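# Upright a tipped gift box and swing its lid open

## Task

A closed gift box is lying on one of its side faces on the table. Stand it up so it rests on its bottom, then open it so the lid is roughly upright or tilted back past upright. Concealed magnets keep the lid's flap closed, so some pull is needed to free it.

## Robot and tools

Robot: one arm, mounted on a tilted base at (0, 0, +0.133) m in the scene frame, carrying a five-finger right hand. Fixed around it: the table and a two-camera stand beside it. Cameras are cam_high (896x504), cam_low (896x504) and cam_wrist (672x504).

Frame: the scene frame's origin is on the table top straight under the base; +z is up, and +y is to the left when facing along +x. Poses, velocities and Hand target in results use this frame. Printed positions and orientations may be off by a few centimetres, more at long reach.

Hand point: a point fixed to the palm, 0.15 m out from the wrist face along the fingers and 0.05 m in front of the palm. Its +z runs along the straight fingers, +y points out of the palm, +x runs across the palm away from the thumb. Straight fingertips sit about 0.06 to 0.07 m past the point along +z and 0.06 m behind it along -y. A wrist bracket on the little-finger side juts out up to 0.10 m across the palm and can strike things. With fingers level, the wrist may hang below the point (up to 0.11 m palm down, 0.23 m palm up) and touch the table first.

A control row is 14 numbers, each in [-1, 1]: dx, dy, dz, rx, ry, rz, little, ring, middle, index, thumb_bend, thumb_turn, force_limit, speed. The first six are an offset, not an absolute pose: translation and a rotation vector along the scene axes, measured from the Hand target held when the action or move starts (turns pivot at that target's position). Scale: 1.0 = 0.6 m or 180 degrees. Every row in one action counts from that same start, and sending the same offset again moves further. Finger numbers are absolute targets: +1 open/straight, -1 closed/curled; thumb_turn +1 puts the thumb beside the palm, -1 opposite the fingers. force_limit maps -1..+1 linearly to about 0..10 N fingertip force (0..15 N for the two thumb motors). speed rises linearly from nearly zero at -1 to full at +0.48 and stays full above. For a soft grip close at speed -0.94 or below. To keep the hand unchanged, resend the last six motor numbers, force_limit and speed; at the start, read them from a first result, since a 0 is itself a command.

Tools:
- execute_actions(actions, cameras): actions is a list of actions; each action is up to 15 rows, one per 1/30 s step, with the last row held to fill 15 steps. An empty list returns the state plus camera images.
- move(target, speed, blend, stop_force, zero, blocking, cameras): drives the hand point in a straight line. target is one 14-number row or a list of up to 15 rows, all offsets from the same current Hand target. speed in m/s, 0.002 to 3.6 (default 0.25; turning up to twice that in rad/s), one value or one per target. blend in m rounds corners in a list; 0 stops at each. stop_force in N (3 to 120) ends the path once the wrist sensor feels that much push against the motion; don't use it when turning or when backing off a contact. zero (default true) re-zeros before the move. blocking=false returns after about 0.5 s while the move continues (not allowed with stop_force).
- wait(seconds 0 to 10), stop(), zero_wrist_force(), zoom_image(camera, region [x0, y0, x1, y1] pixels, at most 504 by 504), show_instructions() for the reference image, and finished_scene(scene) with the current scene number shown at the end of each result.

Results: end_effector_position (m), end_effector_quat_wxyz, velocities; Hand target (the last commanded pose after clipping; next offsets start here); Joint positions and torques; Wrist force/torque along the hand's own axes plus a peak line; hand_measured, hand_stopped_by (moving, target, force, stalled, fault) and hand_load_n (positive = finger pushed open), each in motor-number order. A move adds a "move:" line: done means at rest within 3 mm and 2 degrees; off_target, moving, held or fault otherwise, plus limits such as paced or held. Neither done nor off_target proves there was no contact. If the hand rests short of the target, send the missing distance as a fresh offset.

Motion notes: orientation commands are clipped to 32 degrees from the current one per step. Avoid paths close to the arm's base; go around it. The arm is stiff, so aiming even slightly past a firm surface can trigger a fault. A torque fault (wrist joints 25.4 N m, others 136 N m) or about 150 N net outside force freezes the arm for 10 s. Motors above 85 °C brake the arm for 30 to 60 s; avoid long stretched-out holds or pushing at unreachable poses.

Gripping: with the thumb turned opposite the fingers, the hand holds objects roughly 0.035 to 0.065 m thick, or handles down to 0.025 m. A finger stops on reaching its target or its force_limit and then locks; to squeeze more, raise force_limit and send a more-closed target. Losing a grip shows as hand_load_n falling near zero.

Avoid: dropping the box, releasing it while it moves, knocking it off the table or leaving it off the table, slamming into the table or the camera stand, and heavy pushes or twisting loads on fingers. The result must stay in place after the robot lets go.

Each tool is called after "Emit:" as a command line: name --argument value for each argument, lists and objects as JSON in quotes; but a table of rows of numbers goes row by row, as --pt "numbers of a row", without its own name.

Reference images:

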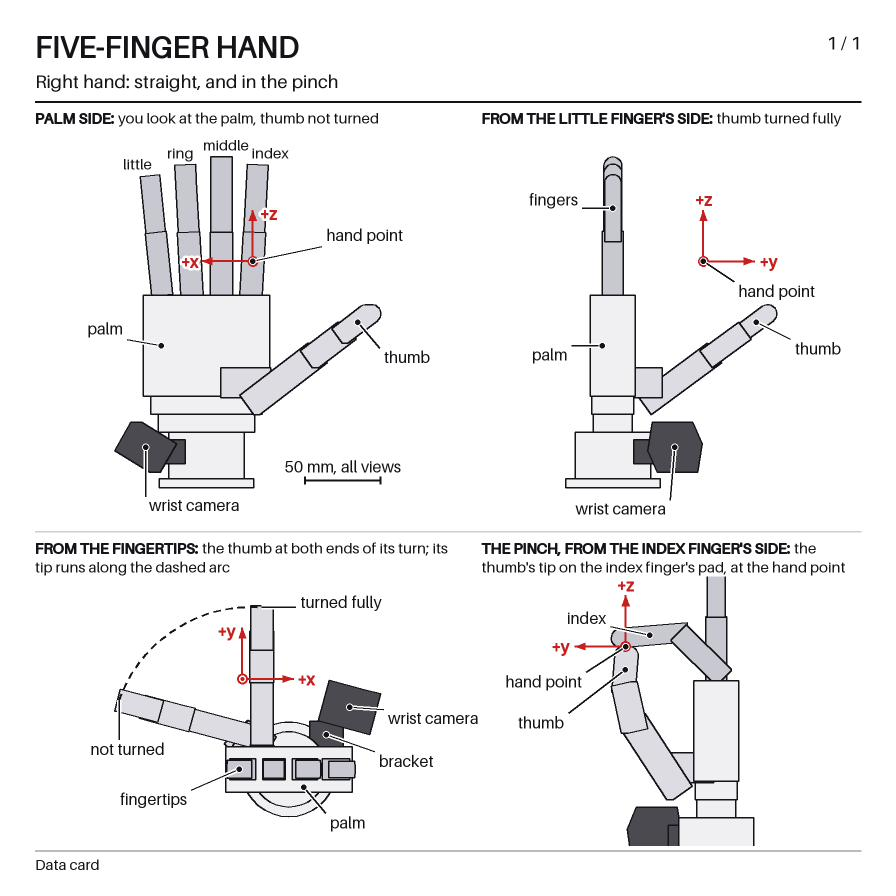

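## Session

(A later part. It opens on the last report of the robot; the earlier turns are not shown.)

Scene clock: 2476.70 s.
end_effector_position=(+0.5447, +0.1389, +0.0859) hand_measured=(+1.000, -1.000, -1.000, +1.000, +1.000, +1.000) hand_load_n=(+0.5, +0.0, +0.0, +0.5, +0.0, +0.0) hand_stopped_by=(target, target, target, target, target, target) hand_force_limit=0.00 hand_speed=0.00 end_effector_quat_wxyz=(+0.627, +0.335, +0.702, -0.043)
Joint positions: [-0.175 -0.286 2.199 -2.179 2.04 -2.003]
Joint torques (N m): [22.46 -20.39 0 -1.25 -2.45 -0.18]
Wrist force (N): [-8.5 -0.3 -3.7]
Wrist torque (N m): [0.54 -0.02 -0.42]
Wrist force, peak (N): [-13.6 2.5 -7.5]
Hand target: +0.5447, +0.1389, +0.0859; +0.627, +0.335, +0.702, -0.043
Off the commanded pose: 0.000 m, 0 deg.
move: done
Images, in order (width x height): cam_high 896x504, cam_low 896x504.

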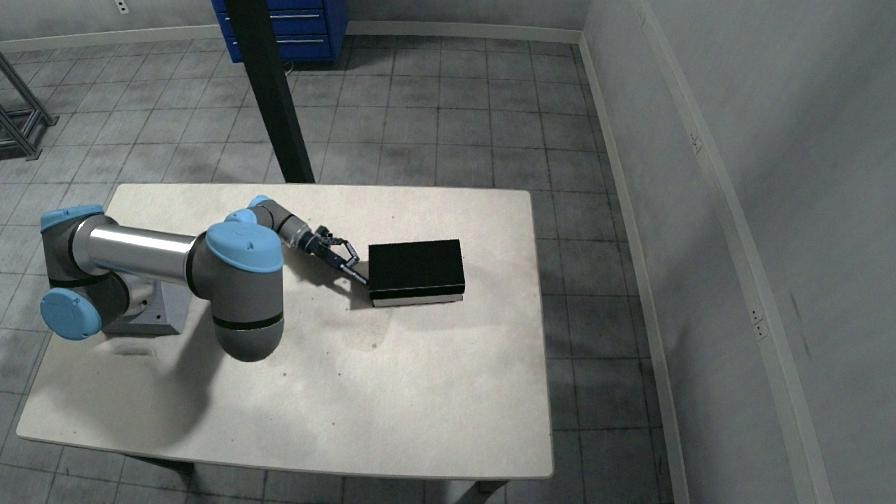

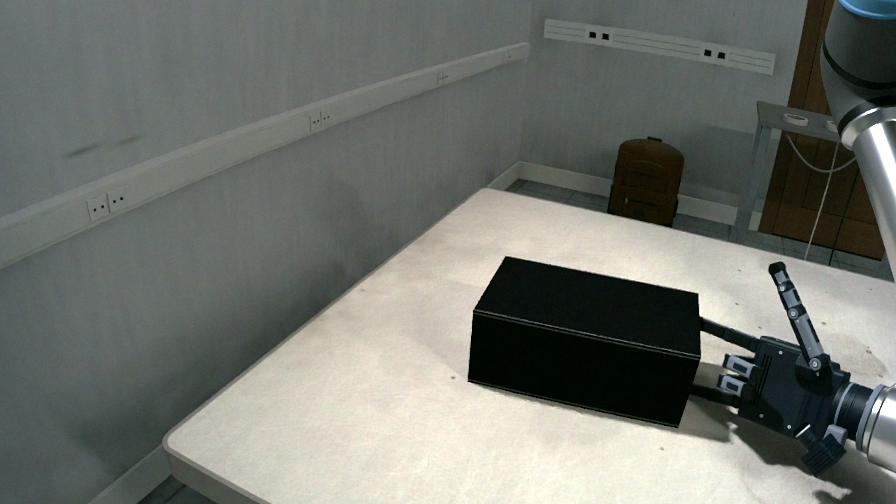

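Emit:
zoom_image --camera "cam_low" --region '[692, 305, 717, 330]'

Emit:
zoom_image --camera "cam_high" --region '[357, 272, 382, 297]'

Emit:
execute_actions --actions '[]' --cameras '["cam_wrist"]'

Emit:
zoom_image --camera "cam_wrist" --region '[160, 60, 460, 260]'

Scaled by 20.160 from the camera's 896x504 image, which has a finer 1280x720 frame.

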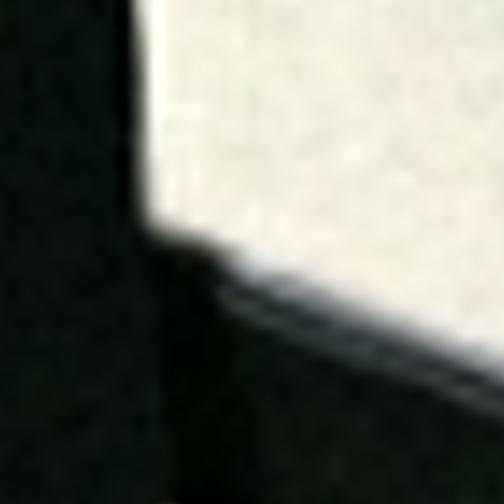

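Scaled by 20.160 from the camera's 896x504 image, which has a finer 1280x720 frame.

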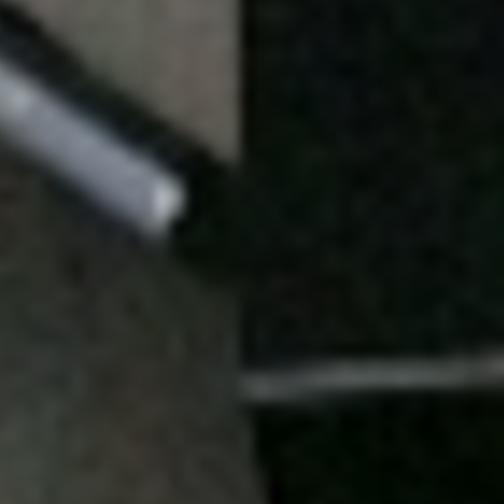

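Scene clock: 2484.17 s.
end_effector_position=(+0.5447, +0.1389, +0.0859) hand_measured=(+1.000, -1.000, -1.000, +1.000, +1.000, +1.000) hand_load_n=(+0.0, +0.0, +0.0, +0.0, +0.0, +0.0) hand_stopped_by=(target, target, target, target, target, target) hand_force_limit=0.00 hand_speed=0.00 end_effector_quat_wxyz=(+0.627, +0.335, +0.702, -0.043)
Joint positions: [-0.175 -0.286 2.199 -2.179 2.04 -2.003]
Joint velocities: within noise
Joint torques (N m): [33.67 -32.58 11.08 1.82 0.73 1.02]
Motor temperatures (°C): [37 41 34 42 38 42]
Wrist force (N): [-8.6 0.0 -3.9]
Wrist torque (N m): [0.58 0.00 -0.41]
Wrist force, peak (N): [-8.8 -0.2 -4.1]
Hand target: +0.5447, +0.1389, +0.0859; +0.627, +0.335, +0.702, -0.043
Off the commanded pose: 0.000 m, 0 deg.
Images, in order (width x height): cam_wrist 672x504.

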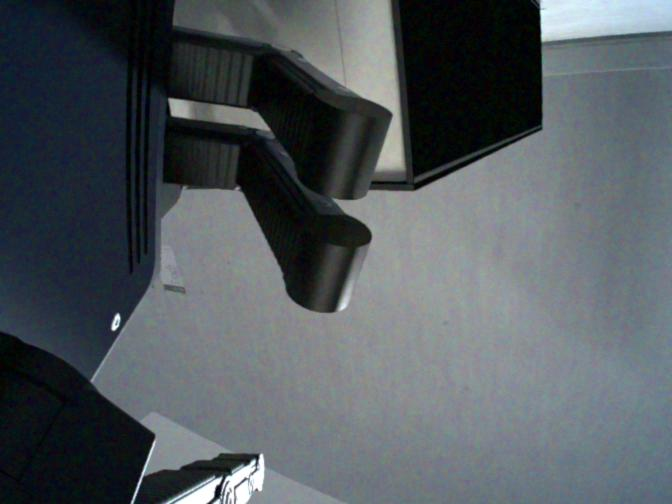

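Scaled by 1.680 from the camera's 672x504 image, which has a finer 960x720 frame.

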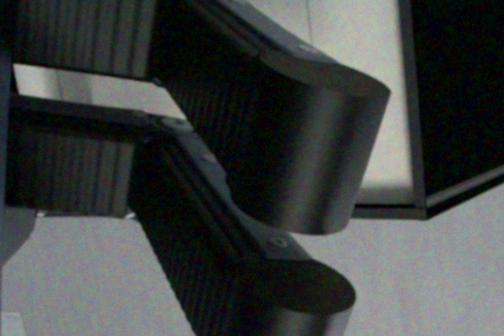

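Emit:
move --target '[-0.0002, 0.0048, -0.0015, -0.00823, -0.00136, 0, 1, -1, -1, 1, 1, 1, 0.0, 0.0]' --speed 0.006 --cameras '["cam_low", "cam_high"]'

Emit:
zoom_image --camera "cam_low" --region '[690, 290, 740, 340]'

Emit:
zoom_image --camera "cam_high" --region '[357, 272, 382, 297]'

Scene clock: 2492.77 s.
end_effector_position=(+0.5445, +0.1418, +0.0850) hand_measured=(+1.000, -1.000, -1.000, +1.000, +1.000, +1.000) hand_load_n=(+0.5, +0.0, +0.0, +0.0, +0.0, +0.0) hand_stopped_by=(target, target, target, target, target, target) hand_force_limit=0.00 hand_speed=0.00 end_effector_quat_wxyz=(+0.633, +0.327, +0.700, -0.051)
Joint positions: [-0.179 -0.269 2.192 -2.205 2.027 -2.029]
Joint torques (N m): [24.03 -20.88 1.16 -1.82 -2.62 -0.24]
Wrist force (N): [-5.9 0.0 -2.2]
Wrist torque (N m): [0.50 0.11 -0.23]
Wrist force, peak (N): [-8.7 -0.3 -4.2]
Hand target: +0.5445, +0.1418, +0.0850; +0.633, +0.327, +0.700, -0.051
Off the commanded pose: 0.000 m, 0 deg.
move: done
Images, in order (width x height): cam_high 896x504, cam_low 896x504.

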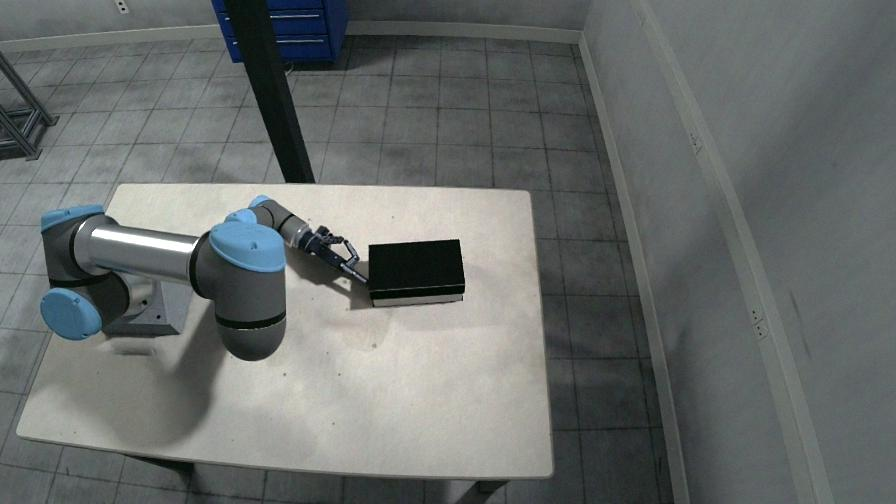

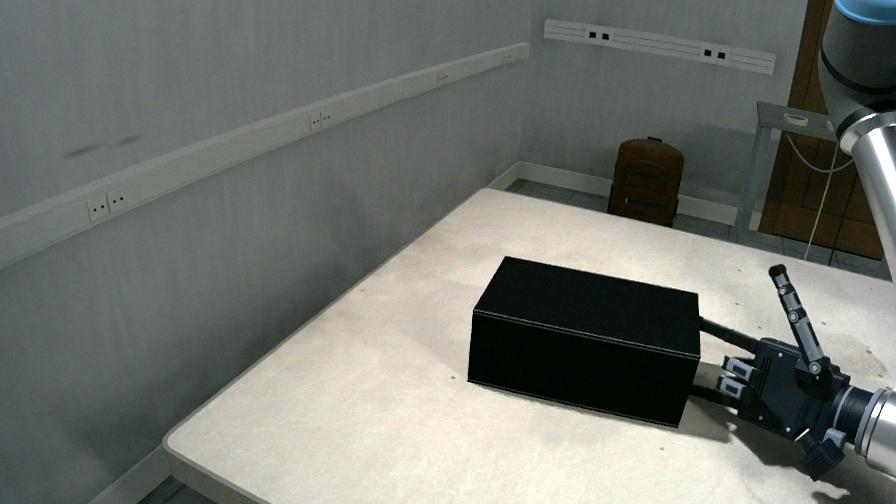

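Scaled by 10.080 from the camera's 896x504 image, which has a finer 1280x720 frame.

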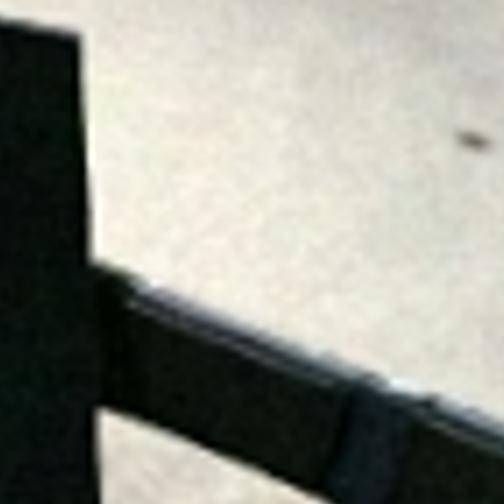

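Scaled by 20.160 from the camera's 896x504 image, which has a finer 1280x720 frame.

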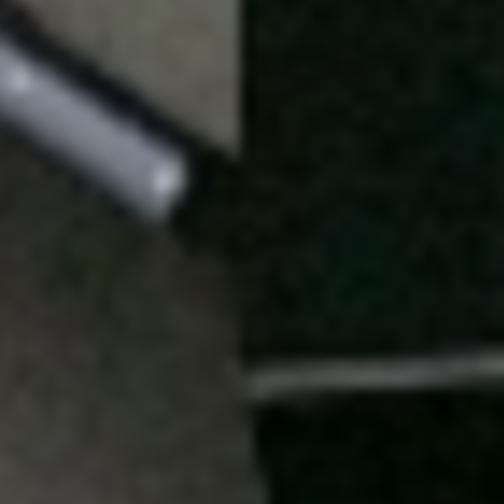

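Emit:
move --pt "0 0 0.004 0 0 0 1 -1 -1 1 1 1 0.0 0.0" --pt "-0.01645 -0.0027 0.004 0 0 0 1 -1 -1 1 1 1 0.0 0.0" --speed 0.02

Emit:
move --target '[0, 0, -0.015, 0, 0, 0, 1, -1, -1, 1, 1, 1, 0.0, 0.0]' --speed 0.003 --stop_force 3 --cameras '["cam_low"]'

Emit:
zoom_image --camera "cam_low" --region '[690, 290, 740, 340]'

Emit:
zoom_image --camera "cam_low" --region '[680, 350, 740, 410]'

Scene clock: 2524.17 s.
end_effector_position=(+0.5346, +0.1401, +0.0874) hand_measured=(+1.000, -1.000, -1.000, +1.000, +1.000, +1.000) hand_load_n=(+0.0, +0.0, +0.0, +0.0, +0.0, +0.0) hand_stopped_by=(target, target, target, target, target, target) hand_force_limit=0.00 hand_speed=0.00 end_effector_quat_wxyz=(+0.633, +0.327, +0.700, -0.051)
Joint positions: [-0.178 -0.265 2.217 -2.233 2.028 -2.029]
Joint torques (N m): [29.33 -29.44 1.42 0.78 -2.53 1.14]
Wrist force (N): [-1.8 1.2 -0.5]
Wrist torque (N m): [0.26 0.14 0.04]
Wrist force, peak (N): [-6.0 -0.4 -2.7]
Hand target: +0.5347, +0.1401, +0.0874; +0.633, +0.327, +0.700, -0.051
Off the commanded pose: 0.000 m, 0 deg.
move: done

Scene clock: 2525.80 s.
end_effector_position=(+0.5347, +0.1401, +0.0850) hand_measured=(+1.000, -1.000, -1.000, +1.000, +1.000, +1.000) hand_load_n=(-0.5, +0.0, +0.0, +0.0, +0.0, -0.5) hand_stopped_by=(target, target, target, target, target, target) hand_force_limit=0.00 hand_speed=0.00 end_effector_quat_wxyz=(+0.633, +0.327, +0.700, -0.051)
Joint positions: [-0.184 -0.261 2.215 -2.235 2.023 -2.027]
Joint torques (N m): [35.98 -32.96 11.38 1.33 0.86 -0.52]
Wrist force (N): [-4.4 1.8 -1.9]
Wrist torque (N m): [0.33 0.10 -0.09]
Wrist force, peak (N): [-5.4 2.0 -2.1]
Hand target: +0.5347, +0.1401, +0.0850; +0.633, +0.327, +0.700, -0.051 (not the last commanded pose)
Off the commanded pose: 0.007 m, 0 deg.
move: contact
Images, in order (width x height): cam_low 896x504.

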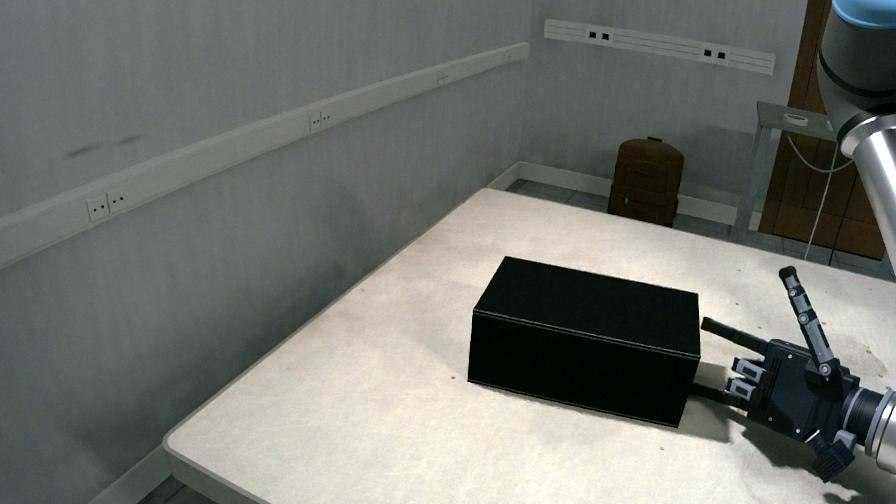

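Scaled by 10.080 from the camera's 896x504 image, which has a finer 1280x720 frame.

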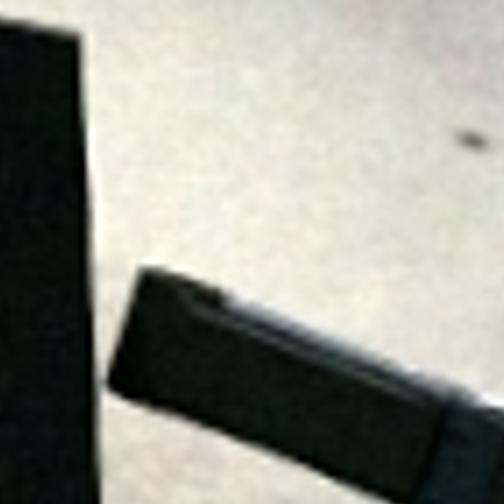

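Scaled by 8.400 from the camera's 896x504 image, which has a finer 1280x720 frame.

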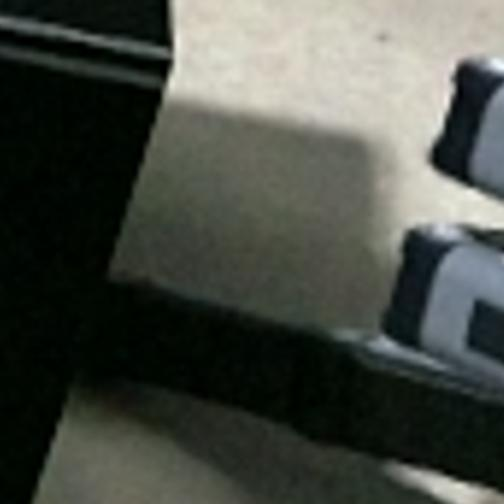

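Emit:
move --pt "0 0 0.0058 0 0 0 1 -1 -1 -1 1 1 0.0 0.3" --pt "0.0148 0.00245 0.0058 0 0 0 1 -1 -1 -1 1 1 0.0 0.3" --speed 0.02 --cameras '["cam_low"]'

Emit:
zoom_image --camera "cam_low" --region '[690, 290, 740, 340]'

Emit:
zoom_image --camera "cam_low" --region '[680, 350, 730, 400]'

Scene clock: 2598.23 s.
end_effector_position=(+0.5437, +0.1416, +0.0885) hand_measured=(+1.000, -1.000, -1.000, -1.000, +1.000, +1.000) hand_load_n=(+0.0, +0.0, +0.0, +0.0, +0.0, +0.0) hand_stopped_by=(target, target, target, target, target, target) hand_force_limit=0.00 hand_speed=0.30 end_effector_quat_wxyz=(+0.633, +0.327, +0.700, -0.051)
Joint positions: [-0.171 -0.276 2.197 -2.204 2.035 -2.031]
Joint torques (N m): [31.87 -22.6 11.86 -3.41 -0.49 -0.97]
Wrist force (N): [-1.9 0.9 -1.0]
Wrist torque (N m): [0.32 0.13 0.10]
Wrist force, peak (N): [-4.7 1.9 -2.0]
Hand target: +0.5436, +0.1416, +0.0885; +0.633, +0.327, +0.700, -0.051
Off the commanded pose: 0.000 m, 0 deg.
move: done
Images, in order (width x height): cam_low 896x504.

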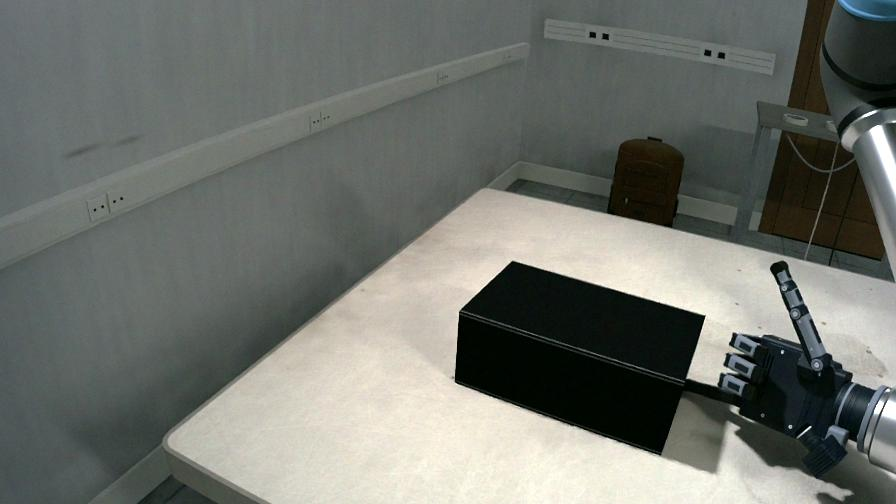

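Scaled by 10.080 from the camera's 896x504 image, which has a finer 1280x720 frame.

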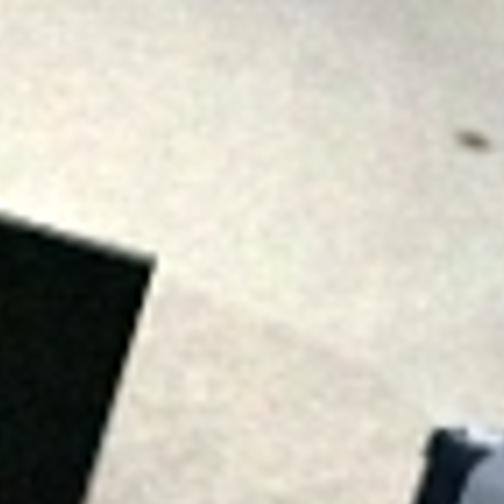

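Scaled by 10.080 from the camera's 896x504 image, which has a finer 1280x720 frame.

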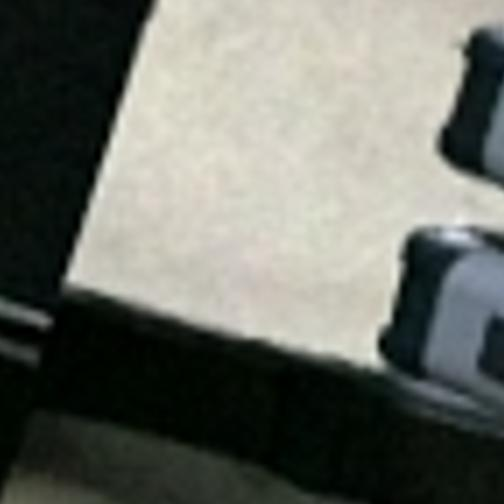

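Emit:
execute_actions --actions '[]'

Emit:
zoom_image --camera "cam_high" --region '[340, 220, 480, 320]'

Scene clock: 2604.90 s.
end_effector_position=(+0.5436, +0.1416, +0.0885) hand_measured=(+1.000, -1.000, -1.000, -1.000, +1.000, +1.000) hand_load_n=(+0.0, +0.0, +0.0, +0.0, +0.0, +0.0) hand_stopped_by=(target, target, target, target, target, target) hand_force_limit=0.00 hand_speed=0.30 end_effector_quat_wxyz=(+0.633, +0.327, +0.700, -0.051)
Joint positions: [-0.171 -0.276 2.197 -2.204 2.035 -2.031]
Joint velocities: within noise
Joint torques (N m): [23.97 -18.28 11.78 -3.26 -3.21 0.47]
Motor temperatures (°C): [37 41 34 42 38 42]
Wrist force (N): [-1.6 1.2 -0.8]
Wrist torque (N m): [0.28 0.12 0.14]
Wrist force, peak (N): [-2.2 1.4 -0.5]
Hand target: +0.5436, +0.1416, +0.0885; +0.633, +0.327, +0.700, -0.051
Off the commanded pose: 0.000 m, 0 deg.

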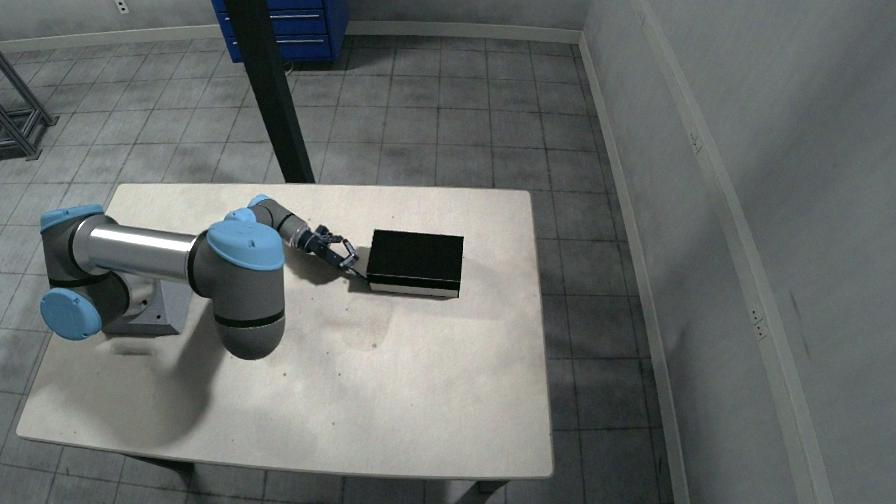

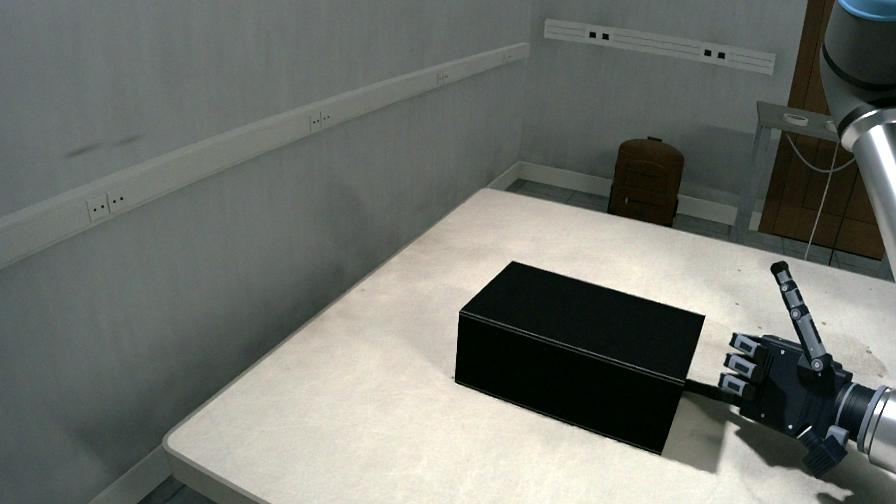

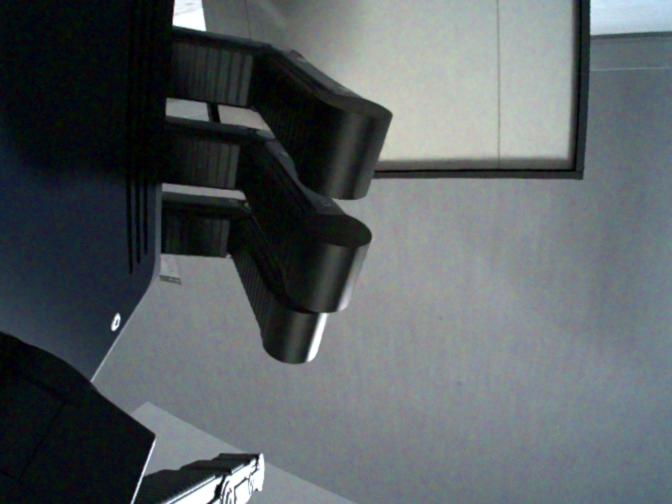

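Scaled by 3.600 from the camera's 896x504 image, which has a finer 1280x720 frame.

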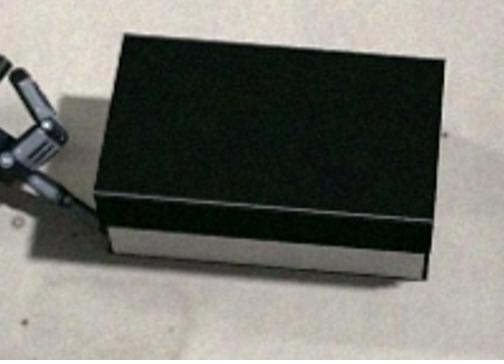

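Emit:
move --pt "-0.1227 -0.0193 0.0858 0 0 0 1 -1 -1 -1 1 1 0.0 0.3" --pt "-0.1727 -0.026 0.1525 -0.256 0.149 0.102 1 1 1 1 1 -1 -0.4 0.0" --pt "-0.1727 -0.026 0.1525 -0.511 0.298 0.204 1 1 1 1 -1 -1 -0.4 -0.2" --pt "-0.206 -0.026 0.0192 -0.767 0.447 0.306 1 -1 -1 1 -1 -1 -0.4 -0.2" --speed 0.3 --cameras '["all"]'

Scene clock: 2823.87 s.
end_effector_position=(+0.4223, +0.1260, +0.1095) hand_measured=(+1.000, +1.000, +1.000, +1.000, -0.928, -1.000) hand_load_n=(+0.0, +0.0, +0.0, +0.0, +6.0, +0.5) hand_stopped_by=(target, target, target, target, force, target) hand_force_limit=-0.40 hand_speed=-0.20 end_effector_quat_wxyz=(-0.049, +0.711, -0.470, +0.521)
Joint positions: [0.298 -0.664 2.193 -1.578 2.674 -4.753]
Joint torques (N m): [29.1 -33.5 0.69 0.96 -2.84 0.55]
Wrist force (N): [-1.0 0.6 -0.5]
Wrist torque (N m): [0.10 0.06 0.12]
Wrist force, peak (N): [-3.4 1.9 -0.9]
Hand target: +0.4223, +0.1260, +0.1096; -0.049, +0.711, -0.469, +0.521 (not the last commanded pose)
Off the commanded pose: 0.010 m, 7 deg.
move: held (a check stopped the path; path also cut at 10 s); path passed 3 of 4 targets; target 4's new numbers were not sent; limits=held
pose unreachable: on one or more control steps of this call, first in action 0 (counted from 0), an arm could not follow its commanded pose, so it was not sent that pose on those steps. It may still have moved: this result reports where it is.
cause: moving toward the commanded pose would bring two parts of the arm too close to each other (joints 4 (wrist 1) to 6 (wrist 3) lie between them).

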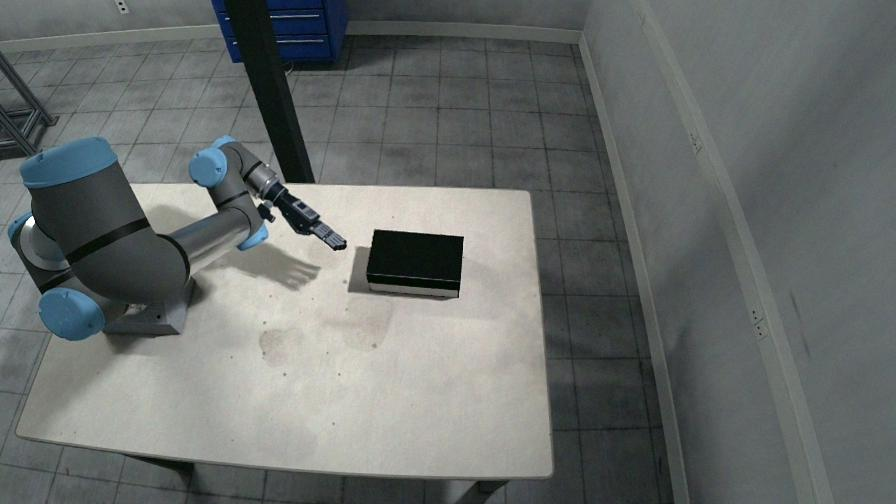

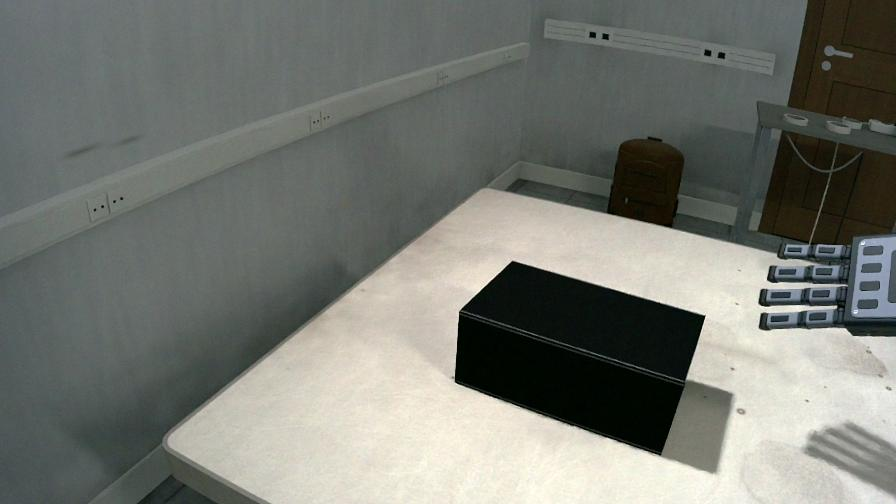

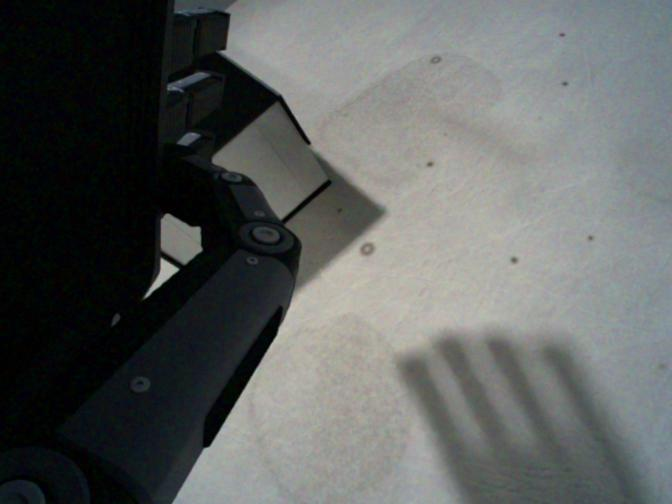

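Emit:
move --pt "0.063 -0.0183 -0.016 -0.0308 -0.032 0.0667 1 1 1 1 -1 -1 -0.4 -0.2" --pt "0.063 -0.0183 -0.05 -0.0308 -0.032 0.0667 1 -1 -1 1 -1 -1 -0.4 -0.2" --speed 0.15 --cameras '["all"]'

Scene clock: 2868.00 s.
end_effector_position=(+0.4601, +0.1150, +0.0796) hand_measured=(+1.000, -1.000, +0.568, +1.000, -0.928, -1.000) hand_load_n=(+0.0, +0.0, +4.0, +0.0, +6.0, +5.0) hand_stopped_by=(target, target, force, target, force, target) hand_force_limit=-0.40 hand_speed=-0.20 end_effector_quat_wxyz=(-0.092, +0.731, -0.364, +0.570)
Joint positions: [0.113 -0.614 2.284 -1.679 2.273 -4.848]
Joint torques (N m): [17.95 -17.2 -4.45 -3.29 -2.88 0.42]
Wrist force (N): [-1.0 0.4 -0.5]
Wrist torque (N m): [0.07 0.10 0.16]
Wrist force, peak (N): [-1.9 1.3 0.0]
Hand target: +0.4601, +0.1150, +0.0796; -0.092, +0.731, -0.364, +0.570
Off the commanded pose: 0.000 m, 0 deg.
move: done

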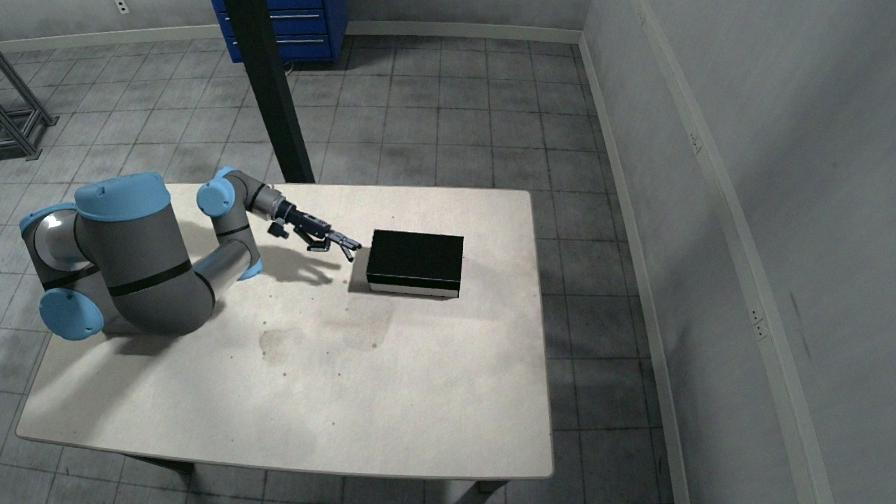

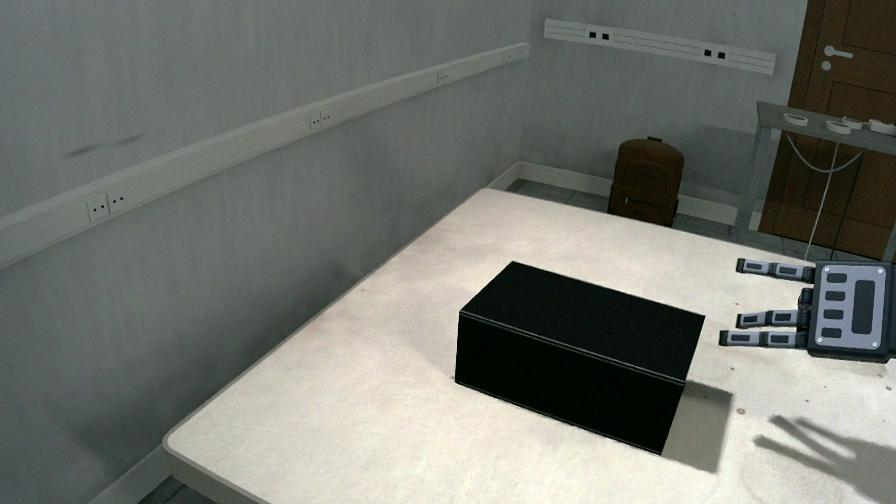

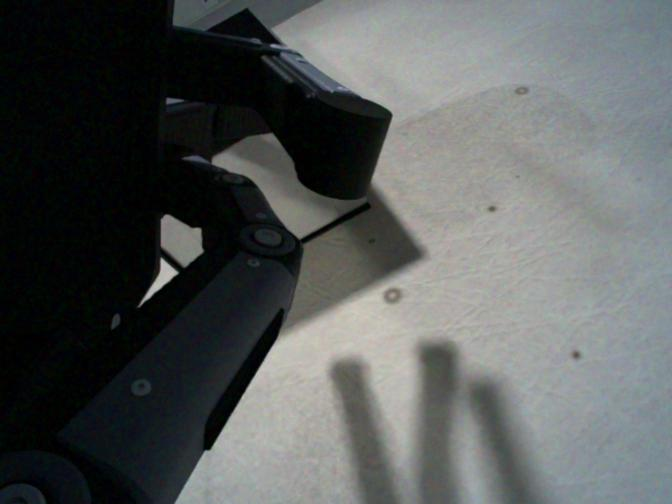

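Emit:
move --pt "0 0 0 0 0 0 1 -1 1 1 0.5 -1 -0.4 -0.2" --pt "0 0 0.0 0 0 0 1 -1 -1 1 0.5 -1 -0.4 -0.2" --pt "0 0 -0.0 0 0 0 1 -1 -1 1 -0.1 -1 -0.4 -0.2" --speed 0.15 --cameras '["all"]'

Emit:
zoom_image --camera "cam_high" --region '[250, 170, 400, 300]'

Scene clock: 2881.77 s.
end_effector_position=(+0.4601, +0.1150, +0.0796) hand_measured=(+1.000, -1.000, -0.682, +1.000, +0.502, -1.000) hand_load_n=(+0.0, +0.0, +4.5, +0.0, +4.5, +1.0) hand_stopped_by=(target, target, force, target, force, target) hand_force_limit=-0.40 hand_speed=-0.20 end_effector_quat_wxyz=(-0.092, +0.731, -0.364, +0.570)
Joint positions: [0.113 -0.614 2.284 -1.679 2.273 -4.848]
Joint torques (N m): [19.7 -18.35 3.56 -3.41 -2.52 0.31]
Wrist force (N): [-0.8 0.4 -0.5]
Wrist torque (N m): [0.08 0.07 0.17]
Wrist force, peak (N): [-1.3 0.6 -0.3]
Hand target: +0.4601, +0.1150, +0.0796; -0.092, +0.731, -0.364, +0.570
Off the commanded pose: 0.000 m, 0 deg.
move: done

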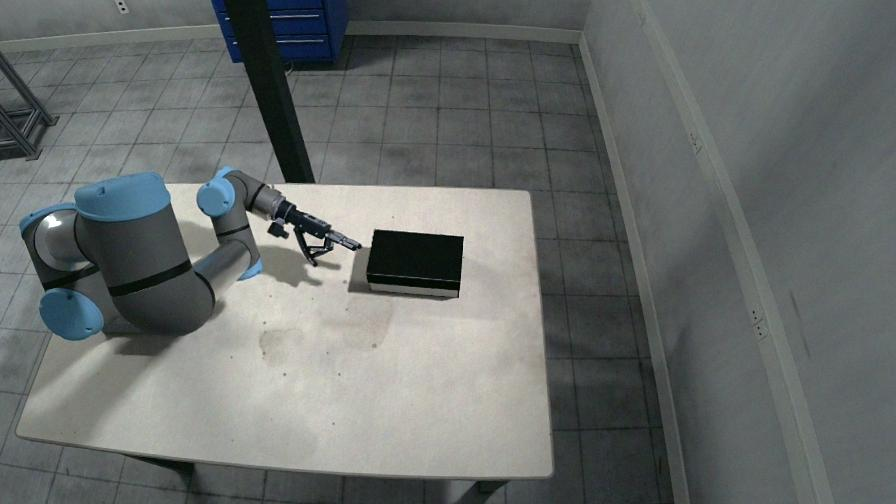

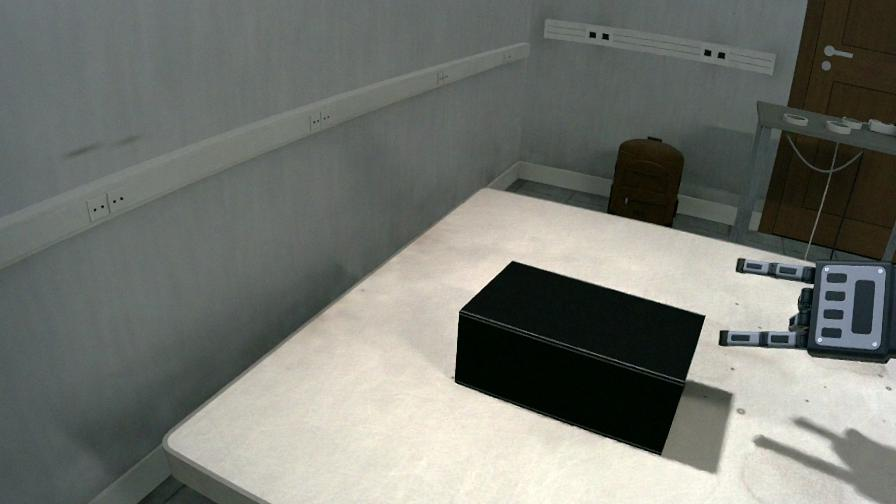

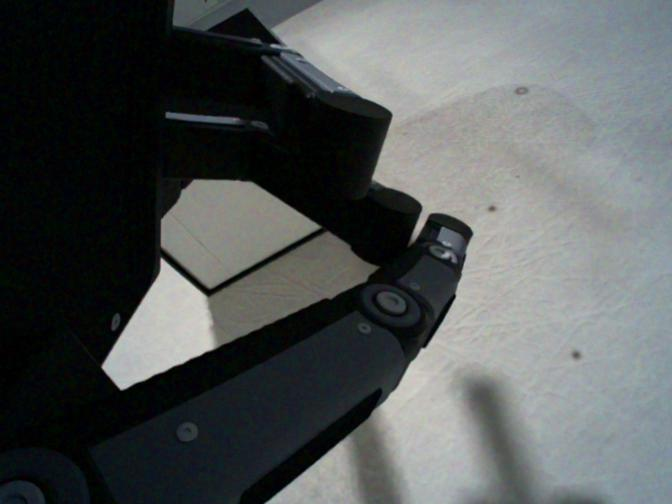

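Scaled by 3.360 from the camera's 896x504 image, which has a finer 1280x720 frame.

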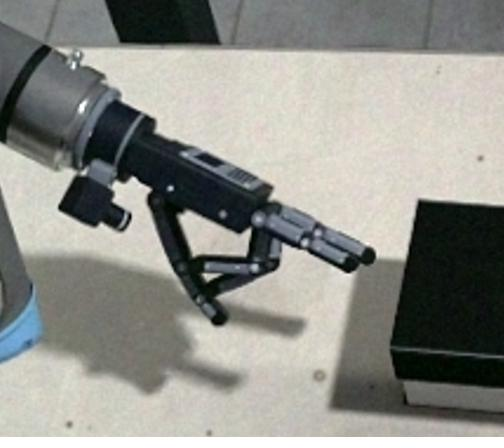

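Emit:
move --pt "0 0 0 0 0 0 1 -1 1 1 1 -1 -0.4 0.0" --pt "0 0 0.0 0 0 0 1 -1 1 1 -1 -1 -0.4 -0.2" --pt "0 0 -0.03 0 0 0 1 -1 0.66 1 -1 -1 -0.4 -0.2" --speed 0.15 --cameras '["all"]'

Emit:
zoom_image --camera "cam_high" --region '[250, 170, 400, 300]'

Scene clock: 2907.73 s.
end_effector_position=(+0.4600, +0.1150, +0.0616) hand_measured=(+1.000, -1.000, +0.660, +1.000, -0.928, -1.000) hand_load_n=(+0.0, +0.0, +3.0, +0.0, +6.0, +4.0) hand_stopped_by=(target, target, target, target, force, target) hand_force_limit=-0.40 hand_speed=-0.20 end_effector_quat_wxyz=(-0.092, +0.731, -0.364, +0.570)
Joint positions: [0.071 -0.572 2.289 -1.725 2.231 -4.847]
Joint torques (N m): [32.88 -33.89 -4.06 1.21 0.37 -0.74]
Wrist force (N): [-0.9 0.5 -0.6]
Wrist torque (N m): [0.10 0.09 0.15]
Wrist force, peak (N): [-1.2 0.8 -0.7]
Hand target: +0.4601, +0.1150, +0.0616; -0.092, +0.731, -0.364, +0.570
Off the commanded pose: 0.000 m, 0 deg.
move: done

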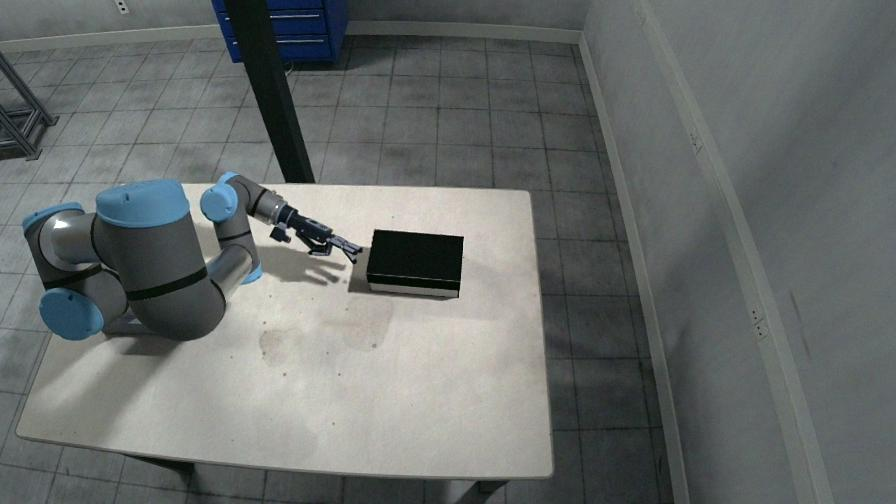

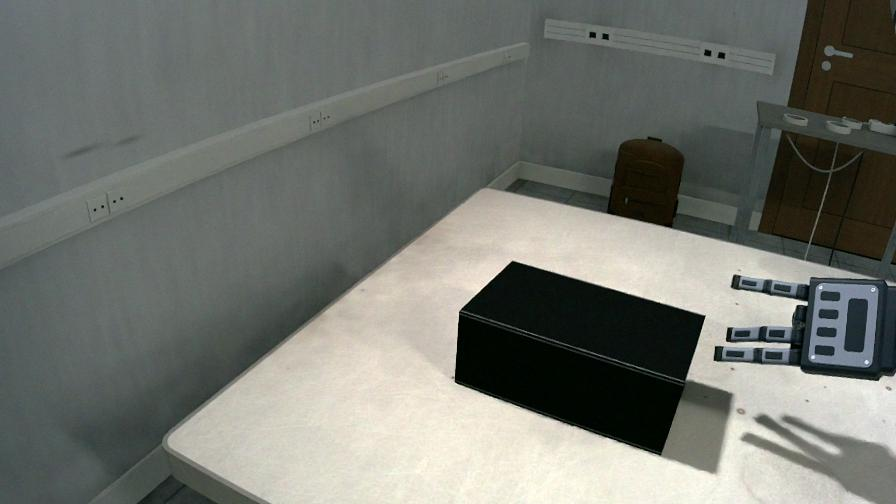

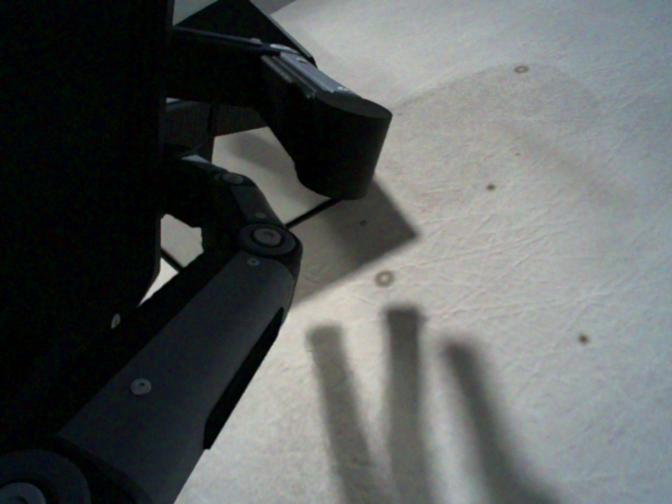

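Scaled by 3.360 from the camera's 896x504 image, which has a finer 1280x720 frame.

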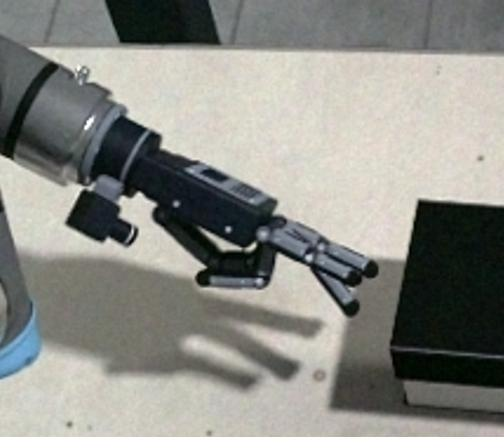

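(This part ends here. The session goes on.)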